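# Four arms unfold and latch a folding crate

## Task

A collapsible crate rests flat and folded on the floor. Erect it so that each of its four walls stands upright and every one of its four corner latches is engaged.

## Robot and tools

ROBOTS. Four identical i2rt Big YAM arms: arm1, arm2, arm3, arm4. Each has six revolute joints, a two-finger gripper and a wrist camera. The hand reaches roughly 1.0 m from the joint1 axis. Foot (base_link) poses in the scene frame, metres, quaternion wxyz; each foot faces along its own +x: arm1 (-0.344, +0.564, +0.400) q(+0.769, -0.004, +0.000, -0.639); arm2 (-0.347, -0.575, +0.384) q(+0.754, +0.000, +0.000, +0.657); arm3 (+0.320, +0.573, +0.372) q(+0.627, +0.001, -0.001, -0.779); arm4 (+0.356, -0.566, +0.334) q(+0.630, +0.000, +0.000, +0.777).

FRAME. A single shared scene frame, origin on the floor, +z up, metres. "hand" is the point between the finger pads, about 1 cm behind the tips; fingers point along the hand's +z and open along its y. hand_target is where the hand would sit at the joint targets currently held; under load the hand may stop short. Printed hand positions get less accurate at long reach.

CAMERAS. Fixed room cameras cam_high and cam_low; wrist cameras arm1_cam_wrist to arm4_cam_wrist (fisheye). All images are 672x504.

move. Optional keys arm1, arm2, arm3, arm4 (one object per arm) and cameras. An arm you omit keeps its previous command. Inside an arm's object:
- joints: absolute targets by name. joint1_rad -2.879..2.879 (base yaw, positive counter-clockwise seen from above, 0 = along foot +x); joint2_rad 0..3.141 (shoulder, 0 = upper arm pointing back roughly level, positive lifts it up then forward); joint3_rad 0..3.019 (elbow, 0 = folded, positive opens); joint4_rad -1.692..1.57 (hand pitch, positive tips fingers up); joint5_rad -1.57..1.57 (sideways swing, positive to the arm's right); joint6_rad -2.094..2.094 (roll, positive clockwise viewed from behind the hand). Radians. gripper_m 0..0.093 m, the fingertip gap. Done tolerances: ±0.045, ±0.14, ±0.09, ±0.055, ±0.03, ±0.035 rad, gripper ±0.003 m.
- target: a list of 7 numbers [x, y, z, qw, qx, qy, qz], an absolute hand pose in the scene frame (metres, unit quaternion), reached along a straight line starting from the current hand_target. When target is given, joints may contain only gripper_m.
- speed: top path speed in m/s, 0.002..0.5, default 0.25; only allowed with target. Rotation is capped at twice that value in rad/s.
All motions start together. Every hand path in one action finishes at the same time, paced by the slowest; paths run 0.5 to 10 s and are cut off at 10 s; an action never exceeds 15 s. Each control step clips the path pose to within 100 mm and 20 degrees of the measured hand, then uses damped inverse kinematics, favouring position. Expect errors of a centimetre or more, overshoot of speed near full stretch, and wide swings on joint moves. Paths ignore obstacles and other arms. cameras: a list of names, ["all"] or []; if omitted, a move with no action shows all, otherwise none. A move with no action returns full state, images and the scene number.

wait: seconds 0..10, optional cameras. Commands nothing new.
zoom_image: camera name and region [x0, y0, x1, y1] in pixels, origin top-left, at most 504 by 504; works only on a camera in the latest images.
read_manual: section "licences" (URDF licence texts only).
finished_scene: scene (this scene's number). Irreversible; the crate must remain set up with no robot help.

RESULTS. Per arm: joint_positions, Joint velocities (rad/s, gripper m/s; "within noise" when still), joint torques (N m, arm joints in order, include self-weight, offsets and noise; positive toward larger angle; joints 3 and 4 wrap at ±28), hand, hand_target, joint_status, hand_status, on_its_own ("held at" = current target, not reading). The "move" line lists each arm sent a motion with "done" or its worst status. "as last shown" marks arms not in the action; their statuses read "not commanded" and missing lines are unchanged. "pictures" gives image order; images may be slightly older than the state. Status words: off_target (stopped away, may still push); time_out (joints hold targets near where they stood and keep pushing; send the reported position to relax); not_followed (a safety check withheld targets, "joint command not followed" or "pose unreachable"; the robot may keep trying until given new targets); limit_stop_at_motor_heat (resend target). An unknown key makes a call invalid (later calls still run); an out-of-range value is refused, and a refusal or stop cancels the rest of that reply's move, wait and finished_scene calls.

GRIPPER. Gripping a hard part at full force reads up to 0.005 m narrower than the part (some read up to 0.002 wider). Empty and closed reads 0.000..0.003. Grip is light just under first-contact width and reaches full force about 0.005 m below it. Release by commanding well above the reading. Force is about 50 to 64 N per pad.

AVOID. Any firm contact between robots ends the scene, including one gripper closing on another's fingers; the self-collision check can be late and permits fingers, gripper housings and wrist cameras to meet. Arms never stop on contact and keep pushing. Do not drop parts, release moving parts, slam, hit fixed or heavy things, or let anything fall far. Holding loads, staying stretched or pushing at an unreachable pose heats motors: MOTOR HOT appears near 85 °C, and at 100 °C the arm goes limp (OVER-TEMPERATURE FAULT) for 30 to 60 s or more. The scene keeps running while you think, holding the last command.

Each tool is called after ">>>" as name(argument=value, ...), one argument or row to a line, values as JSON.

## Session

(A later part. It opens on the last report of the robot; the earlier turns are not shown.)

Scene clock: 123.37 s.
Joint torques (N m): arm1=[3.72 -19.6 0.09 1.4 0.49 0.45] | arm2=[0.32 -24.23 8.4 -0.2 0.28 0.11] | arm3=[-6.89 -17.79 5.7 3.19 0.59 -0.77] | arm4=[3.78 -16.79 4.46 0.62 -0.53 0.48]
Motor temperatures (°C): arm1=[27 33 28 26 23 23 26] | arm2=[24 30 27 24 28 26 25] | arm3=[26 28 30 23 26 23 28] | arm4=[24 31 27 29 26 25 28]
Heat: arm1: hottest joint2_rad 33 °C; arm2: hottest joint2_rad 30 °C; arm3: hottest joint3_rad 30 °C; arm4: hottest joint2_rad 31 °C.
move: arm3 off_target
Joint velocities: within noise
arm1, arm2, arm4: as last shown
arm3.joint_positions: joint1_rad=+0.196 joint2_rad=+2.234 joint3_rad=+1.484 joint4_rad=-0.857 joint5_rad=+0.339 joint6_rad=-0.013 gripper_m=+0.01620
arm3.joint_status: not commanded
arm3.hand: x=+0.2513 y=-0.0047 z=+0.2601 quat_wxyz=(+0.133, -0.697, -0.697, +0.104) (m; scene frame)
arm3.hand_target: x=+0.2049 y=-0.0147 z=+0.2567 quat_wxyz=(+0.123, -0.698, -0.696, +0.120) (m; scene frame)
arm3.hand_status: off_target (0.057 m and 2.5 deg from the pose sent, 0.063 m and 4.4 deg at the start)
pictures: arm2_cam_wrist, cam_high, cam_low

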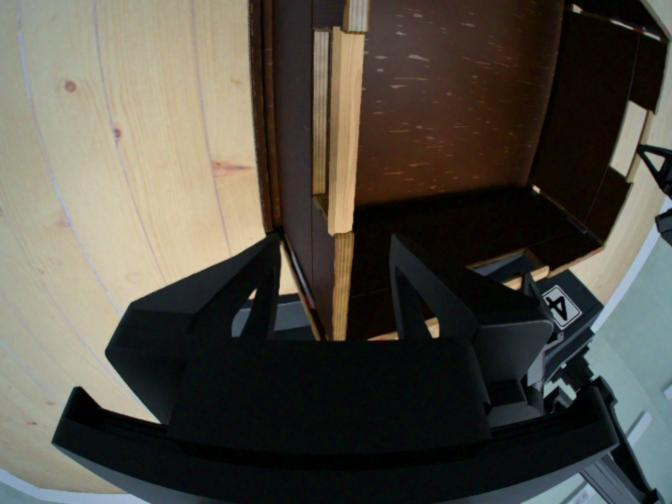

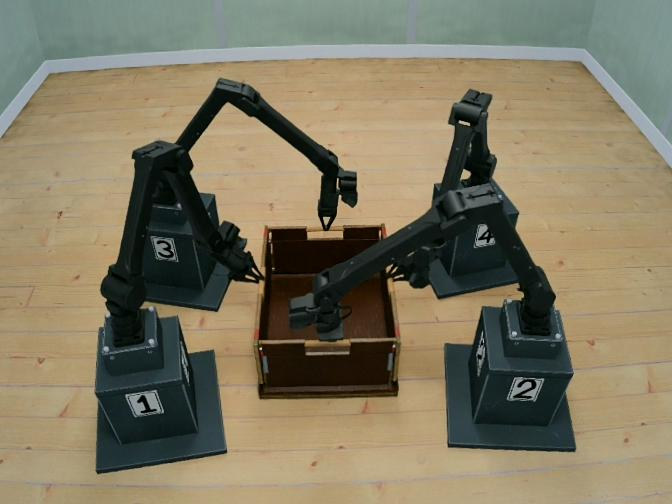

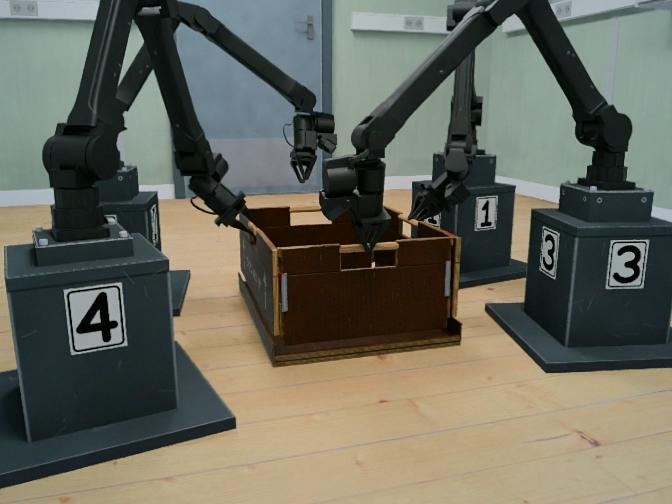

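>>> move(
  arm1={"target": [-0.012, 0.234, 0.246, -0.0087, 0.021, 0.9236, -0.3827], "speed": 0.08},
  arm3={"target": [0.2545, -0.013, 0.259, -0.134, 0.697, 0.696, -0.108], "speed": 0.12},
  arm4={"target": [-0.022, -0.199, 0.2445, -0.3827, 0.9236, -0.021, 0.0087], "speed": 0.08},
)

>>> move(
  arm1={"joints": {"gripper_m": 0.046}},
  arm3={"joints": {"gripper_m": 0.046}},
  arm4={"joints": {"gripper_m": 0.046}},
  cameras=["arm1_cam_wrist", "arm3_cam_wrist", "arm4_cam_wrist", "cam_high"],
)

>>> zoom_image(
  camera="cam_high",
  region=[240, 320, 420, 410],
)

Scene clock: 129.23 s.
Joint torques (N m): arm1=[1.08 -19.37 0.96 1.65 0.2 0.18] | arm2=[0.32 -24.23 8.39 -0.18 0.28 0.1] | arm3=[-0.44 -17.26 7.34 -0.17 0.34 -0.04] | arm4=[2.02 -16.73 4.55 1.17 -0.79 0.18]
Motor temperatures (°C): arm1=[27 33 28 26 23 23 26] | arm2=[24 30 27 24 28 26 25] | arm3=[26 28 30 23 26 23 28] | arm4=[24 31 27 29 27 25 28]
Heat: arm1: hottest joint2_rad 33 °C; arm2: hottest joint2_rad 30 °C; arm3: hottest joint3_rad 30 °C; arm4: hottest joint2_rad 31 °C.
move: arm1 done; arm3 done; arm4 done
Joint velocities: within noise
arm1.joint_positions: joint1_rad=+0.820 joint2_rad=+2.160 joint3_rad=+0.805 joint4_rad=+0.233 joint5_rad=+0.666 joint6_rad=-0.661 gripper_m=+0.01674
arm1.joint_status: not commanded
arm1.hand: x=-0.0130 y=+0.2243 z=+0.2445 quat_wxyz=(+0.014, -0.028, -0.923, +0.385) (m; scene frame)
arm1.hand_target: x=-0.0119 y=+0.2336 z=+0.2459 quat_wxyz=(+0.009, -0.021, -0.924, +0.382) (m; scene frame)
arm1.hand_status: done (0.010 m and 1.1 deg from the pose sent, 0.009 m and 1.5 deg at the start)
arm2: as last shown
arm3.joint_positions: joint1_rad=+0.201 joint2_rad=+2.234 joint3_rad=+1.484 joint4_rad=-0.859 joint5_rad=+0.347 joint6_rad=+0.009 gripper_m=+0.01620
arm3.joint_status: not commanded
arm3.hand: x=+0.2527 y=-0.0046 z=+0.2605 quat_wxyz=(+0.135, -0.702, -0.691, +0.107) (m; scene frame)
arm3.hand_target: x=+0.2547 y=-0.0131 z=+0.2589 quat_wxyz=(+0.133, -0.697, -0.696, +0.108) (m; scene frame)
arm3.hand_status: done (0.009 m and 0.9 deg from the pose sent, 0.009 m and 0.5 deg at the start)
arm4.joint_positions: joint1_rad=+0.794 joint2_rad=+2.036 joint3_rad=+0.934 joint4_rad=-0.014 joint5_rad=+0.691 joint6_rad=-0.682 gripper_m=+0.01672
arm4.joint_status: not commanded
arm4.hand: x=-0.0188 y=-0.1941 z=+0.2450 quat_wxyz=(-0.392, +0.920, -0.025, +0.021) (m; scene frame)
arm4.hand_target: x=-0.0221 y=-0.1992 z=+0.2445 quat_wxyz=(-0.383, +0.924, -0.021, +0.009) (m; scene frame)
arm4.hand_status: done (0.006 m and 1.9 deg from the pose sent, 0.006 m and 2.2 deg at the start)
pictures: none

Scene clock: 129.93 s.
Joint torques (N m): arm1=[0.38 -17.9 1.95 1.7 0.36 0.1] | arm2=[0.26 -24.23 8.39 -0.18 0.28 0.11] | arm3=[0.26 -16.79 7.34 -0.05 0.32 -0.01] | arm4=[1.9 -16.03 4.72 1.18 0.12 0.18]
Motor temperatures (°C): arm1=[27 33 28 26 23 23 26] | arm2=[24 30 27 24 28 26 25] | arm3=[26 28 30 23 26 23 28] | arm4=[24 31 27 29 26 25 28]
Heat: arm1: hottest joint2_rad 33 °C; arm2: hottest joint2_rad 30 °C; arm3: hottest joint3_rad 30 °C; arm4: hottest joint2_rad 31 °C.
move: arm1 done; arm3 done; arm4 done
Joint velocities: within noise
arm1.joint_positions: joint1_rad=+0.841 joint2_rad=+2.154 joint3_rad=+0.790 joint4_rad=+0.233 joint5_rad=+0.663 joint6_rad=-0.661 gripper_m=+0.04593
arm1.joint_status: all done
arm1.hand: x=-0.0114 y=+0.2354 z=+0.2442 quat_wxyz=(+0.013, -0.016, -0.924, +0.381) (m; scene frame)
arm1.hand_target: x=-0.0088 y=+0.2376 z=+0.2458 quat_wxyz=(+0.007, -0.016, -0.924, +0.382) (m; scene frame)
arm1.hand_status: not commanded
arm2: as last shown
arm3.joint_positions: joint1_rad=+0.192 joint2_rad=+2.234 joint3_rad=+1.484 joint4_rad=-0.859 joint5_rad=+0.347 joint6_rad=-0.004 gripper_m=+0.04586
arm3.joint_status: all done
arm3.hand: x=+0.2474 y=-0.0040 z=+0.2605 quat_wxyz=(+0.136, -0.701, -0.692, +0.106) (m; scene frame)
arm3.hand_target: x=+0.2493 y=-0.0125 z=+0.2589 quat_wxyz=(+0.134, -0.697, -0.696, +0.107) (m; scene frame)
arm3.hand_status: not commanded
arm4.joint_positions: joint1_rad=+0.801 joint2_rad=+2.030 joint3_rad=+0.932 joint4_rad=-0.014 joint5_rad=+0.657 joint6_rad=-0.682 gripper_m=+0.04592
arm4.joint_status: all done
arm4.hand: x=-0.0260 y=-0.1997 z=+0.2444 quat_wxyz=(-0.381, +0.924, -0.018, +0.008) (m; scene frame)
arm4.hand_target: x=-0.0255 y=-0.2024 z=+0.2441 quat_wxyz=(-0.380, +0.925, -0.017, +0.005) (m; scene frame)
arm4.hand_status: not commanded
pictures: arm1_cam_wrist, arm3_cam_wrist, arm4_cam_wrist, cam_high

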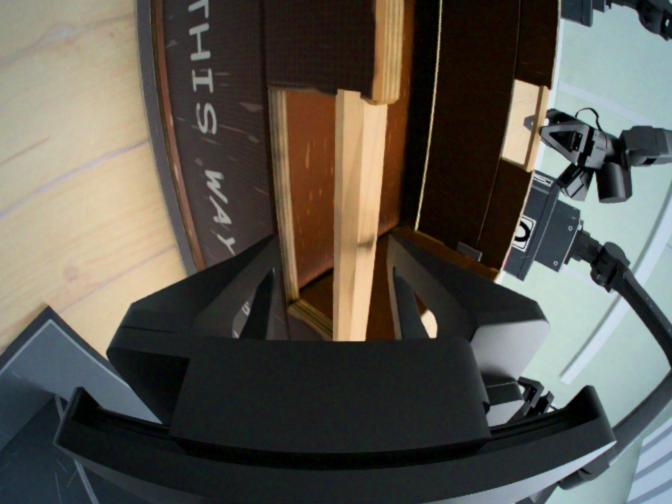

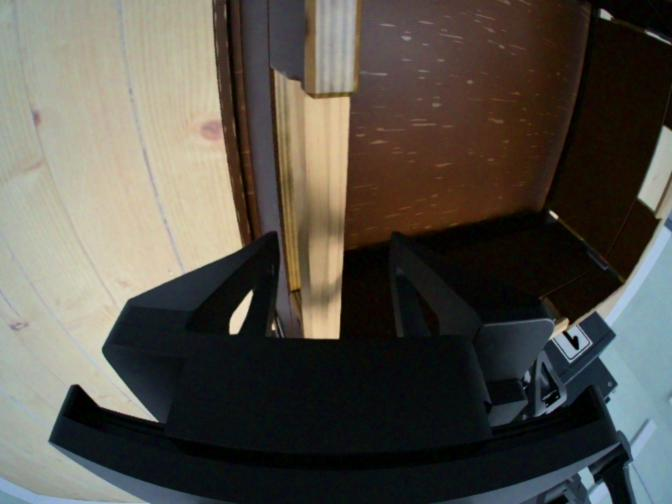

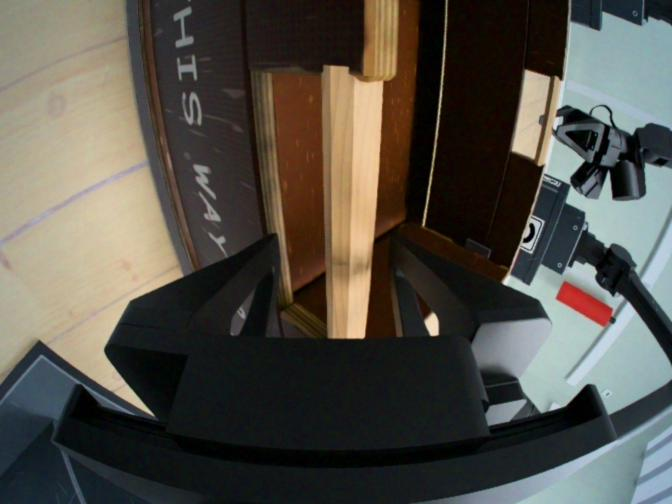

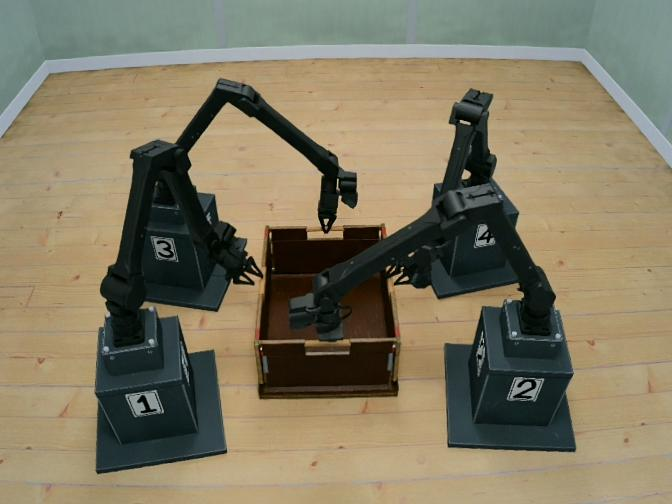

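Scaled by 2.800 from the camera's 672x504 image, which has a finer 960x720 frame.

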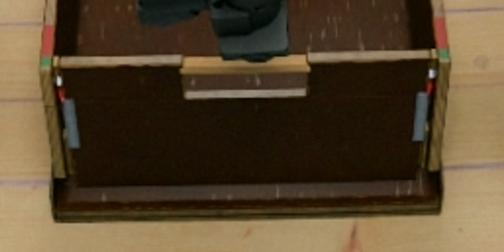

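>>> move(
  arm1={"target": [-0.006, 0.322, 0.332, -0.0087, 0.021, 0.9236, -0.3827], "speed": 0.15},
  arm3={"target": [0.292, -0.014, 0.372, -0.134, 0.697, 0.696, -0.107], "speed": 0.15},
  arm4={"target": [-0.023, -0.287, 0.331, -0.380, 0.925, -0.017, 0.005], "speed": 0.15},
  cameras=["cam_high", "cam_low"],
)

>>> zoom_image(
  camera="cam_high",
  region=[240, 210, 430, 410],
)

>>> zoom_image(
  camera="cam_low",
  region=[220, 180, 480, 375],
)

Scene clock: 133.47 s.
Joint torques (N m): arm1=[0.85 -15.33 3.56 0.92 0.74 0.27] | arm2=[0.32 -24.18 8.39 -0.17 0.28 0.1] | arm3=[-0.15 -18.61 9.1 -0.34 0.24 0.18] | arm4=[2.43 -13.33 6.22 0.23 0.38 0.35]
Motor temperatures (°C): arm1=[27 33 28 26 23 23 26] | arm2=[24 30 27 24 28 26 25] | arm3=[26 28 30 23 26 23 28] | arm4=[24 30 27 29 26 25 28]
Heat: arm1: hottest joint2_rad 33 °C; arm2: hottest joint2_rad 30 °C; arm3: hottest joint3_rad 30 °C; arm4: hottest joint2_rad 30 °C.
move: arm1 done; arm3 off_target; arm4 done
Joint velocities: within noise
arm1.joint_positions: joint1_rad=+1.041 joint2_rad=+1.847 joint3_rad=+0.689 joint4_rad=-0.124 joint5_rad=+0.738 joint6_rad=-0.412 gripper_m=+0.04596
arm1.joint_status: not commanded
arm1.hand: x=-0.0069 y=+0.3174 z=+0.3314 quat_wxyz=(+0.010, -0.020, -0.923, +0.384) (m; scene frame)
arm1.hand_target: x=-0.0068 y=+0.3206 z=+0.3322 quat_wxyz=(+0.010, -0.021, -0.923, +0.384) (m; scene frame)
arm1.hand_status: done (0.005 m and 0.3 deg from the pose sent, 0.123 m and 0.7 deg at the start)
arm2.joint_positions: joint1_rad=+0.213 joint2_rad=+2.150 joint3_rad=+1.527 joint4_rad=-1.059 joint5_rad=+0.350 joint6_rad=+0.065 gripper_m=+0.04589
arm2.joint_status: not commanded
arm2.hand: x=-0.3303 y=-0.0023 z=+0.3360 quat_wxyz=(-0.096, +0.706, -0.684, +0.155) (m; scene frame)
arm2.hand_target: x=-0.3343 y=+0.0170 z=+0.3629 quat_wxyz=(-0.115, +0.702, -0.690, +0.134) (m; scene frame)
arm2.hand_status: not commanded
arm3.joint_positions: joint1_rad=+0.258 joint2_rad=+2.094 joint3_rad=+1.526 joint4_rad=-1.103 joint5_rad=+0.347 joint6_rad=+0.055 gripper_m=+0.04590
arm3.joint_status: not commanded
arm3.hand: x=+0.2849 y=+0.0035 z=+0.3536 quat_wxyz=(+0.152, -0.694, -0.698, +0.093) (m; scene frame)
arm3.hand_target: x=+0.2912 y=-0.0145 z=+0.3724 quat_wxyz=(+0.134, -0.698, -0.696, +0.108) (m; scene frame)
arm3.hand_status: off_target (0.026 m and 2.6 deg from the pose sent, 0.121 m and 0.7 deg at the start)
arm4.joint_positions: joint1_rad=+0.962 joint2_rad=+1.748 joint3_rad=+0.845 joint4_rad=-0.318 joint5_rad=+0.718 joint6_rad=-0.499 gripper_m=+0.04596
arm4.joint_status: not commanded
arm4.hand: x=-0.0248 y=-0.2800 z=+0.3333 quat_wxyz=(-0.383, +0.924, -0.016, +0.004) (m; scene frame)
arm4.hand_target: x=-0.0213 y=-0.2845 z=+0.3306 quat_wxyz=(-0.381, +0.924, -0.018, +0.007) (m; scene frame)
arm4.hand_status: done (0.008 m and 0.4 deg from the pose sent, 0.123 m and 0.4 deg at the start)
pictures: cam_high, cam_low

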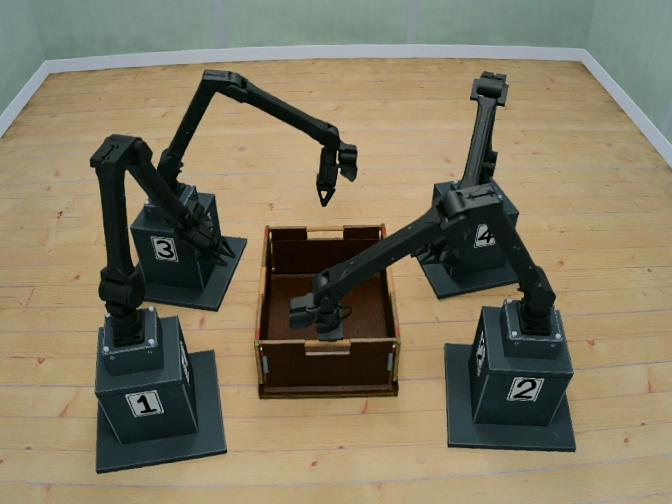

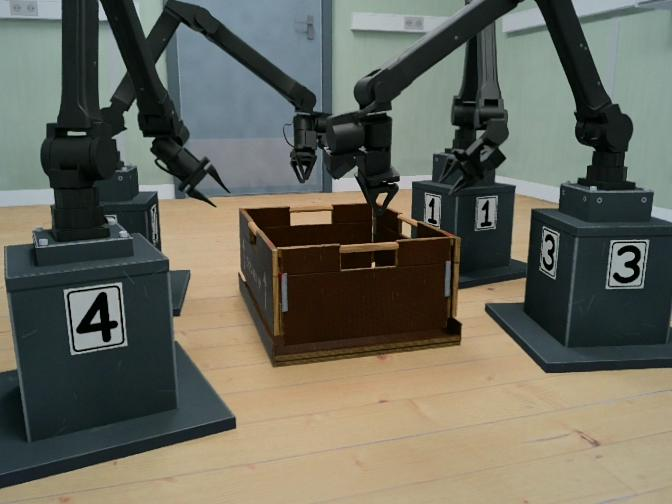

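Scaled by 2.520 from the camera's 672x504 image, which has a finer 960x720 frame.

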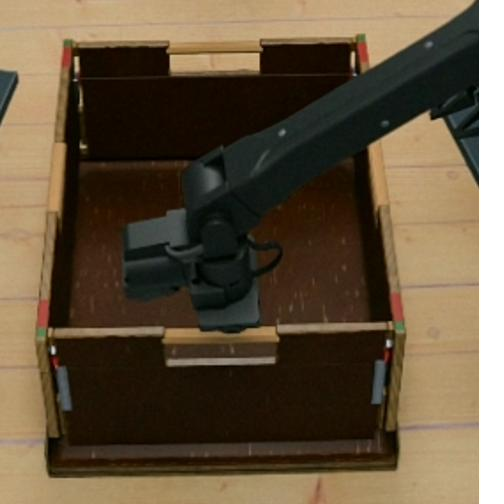

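Scaled by 1.938 from the camera's 672x504 image, which has a finer 960x720 frame.

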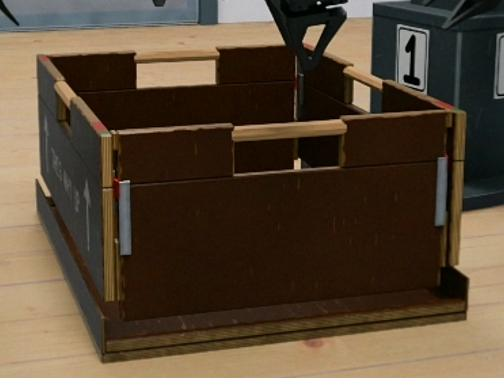

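>>> zoom_image(
  camera="cam_low",
  region=[265, 235, 305, 300],
)

>>> zoom_image(
  camera="cam_low",
  region=[430, 220, 470, 300],
)

>>> zoom_image(
  camera="cam_high",
  region=[250, 325, 290, 390],
)

>>> zoom_image(
  camera="cam_high",
  region=[370, 325, 410, 390],
)

Scaled by 7.754 from the camera's 672x504 image, which has a finer 960x720 frame.

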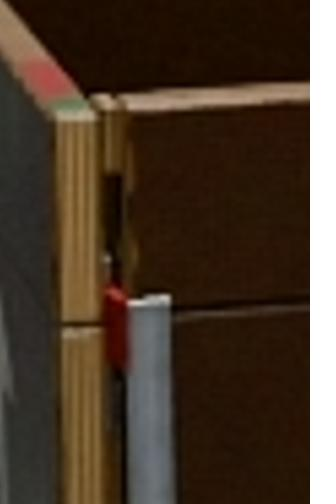

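Scaled by 6.300 from the camera's 672x504 image, which has a finer 960x720 frame.

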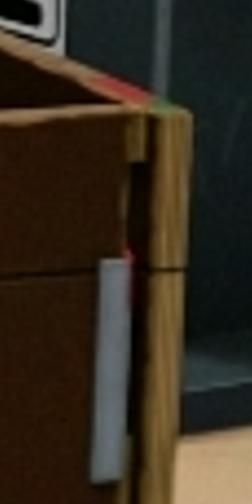

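Scaled by 7.754 from the camera's 672x504 image, which has a finer 960x720 frame.

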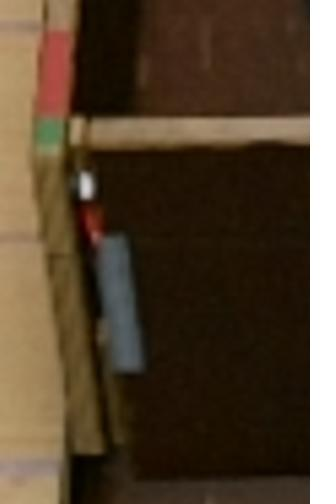

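Scaled by 7.754 from the camera's 672x504 image, which has a finer 960x720 frame.

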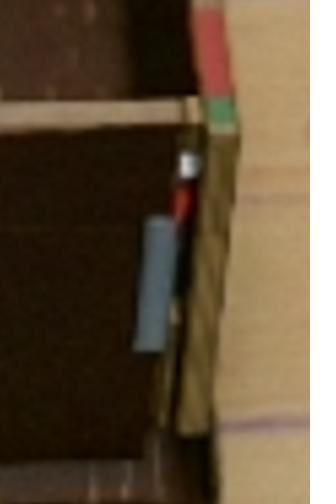

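>>> finished_scene(
  scene=2,
)

The scene is finished: the task was done.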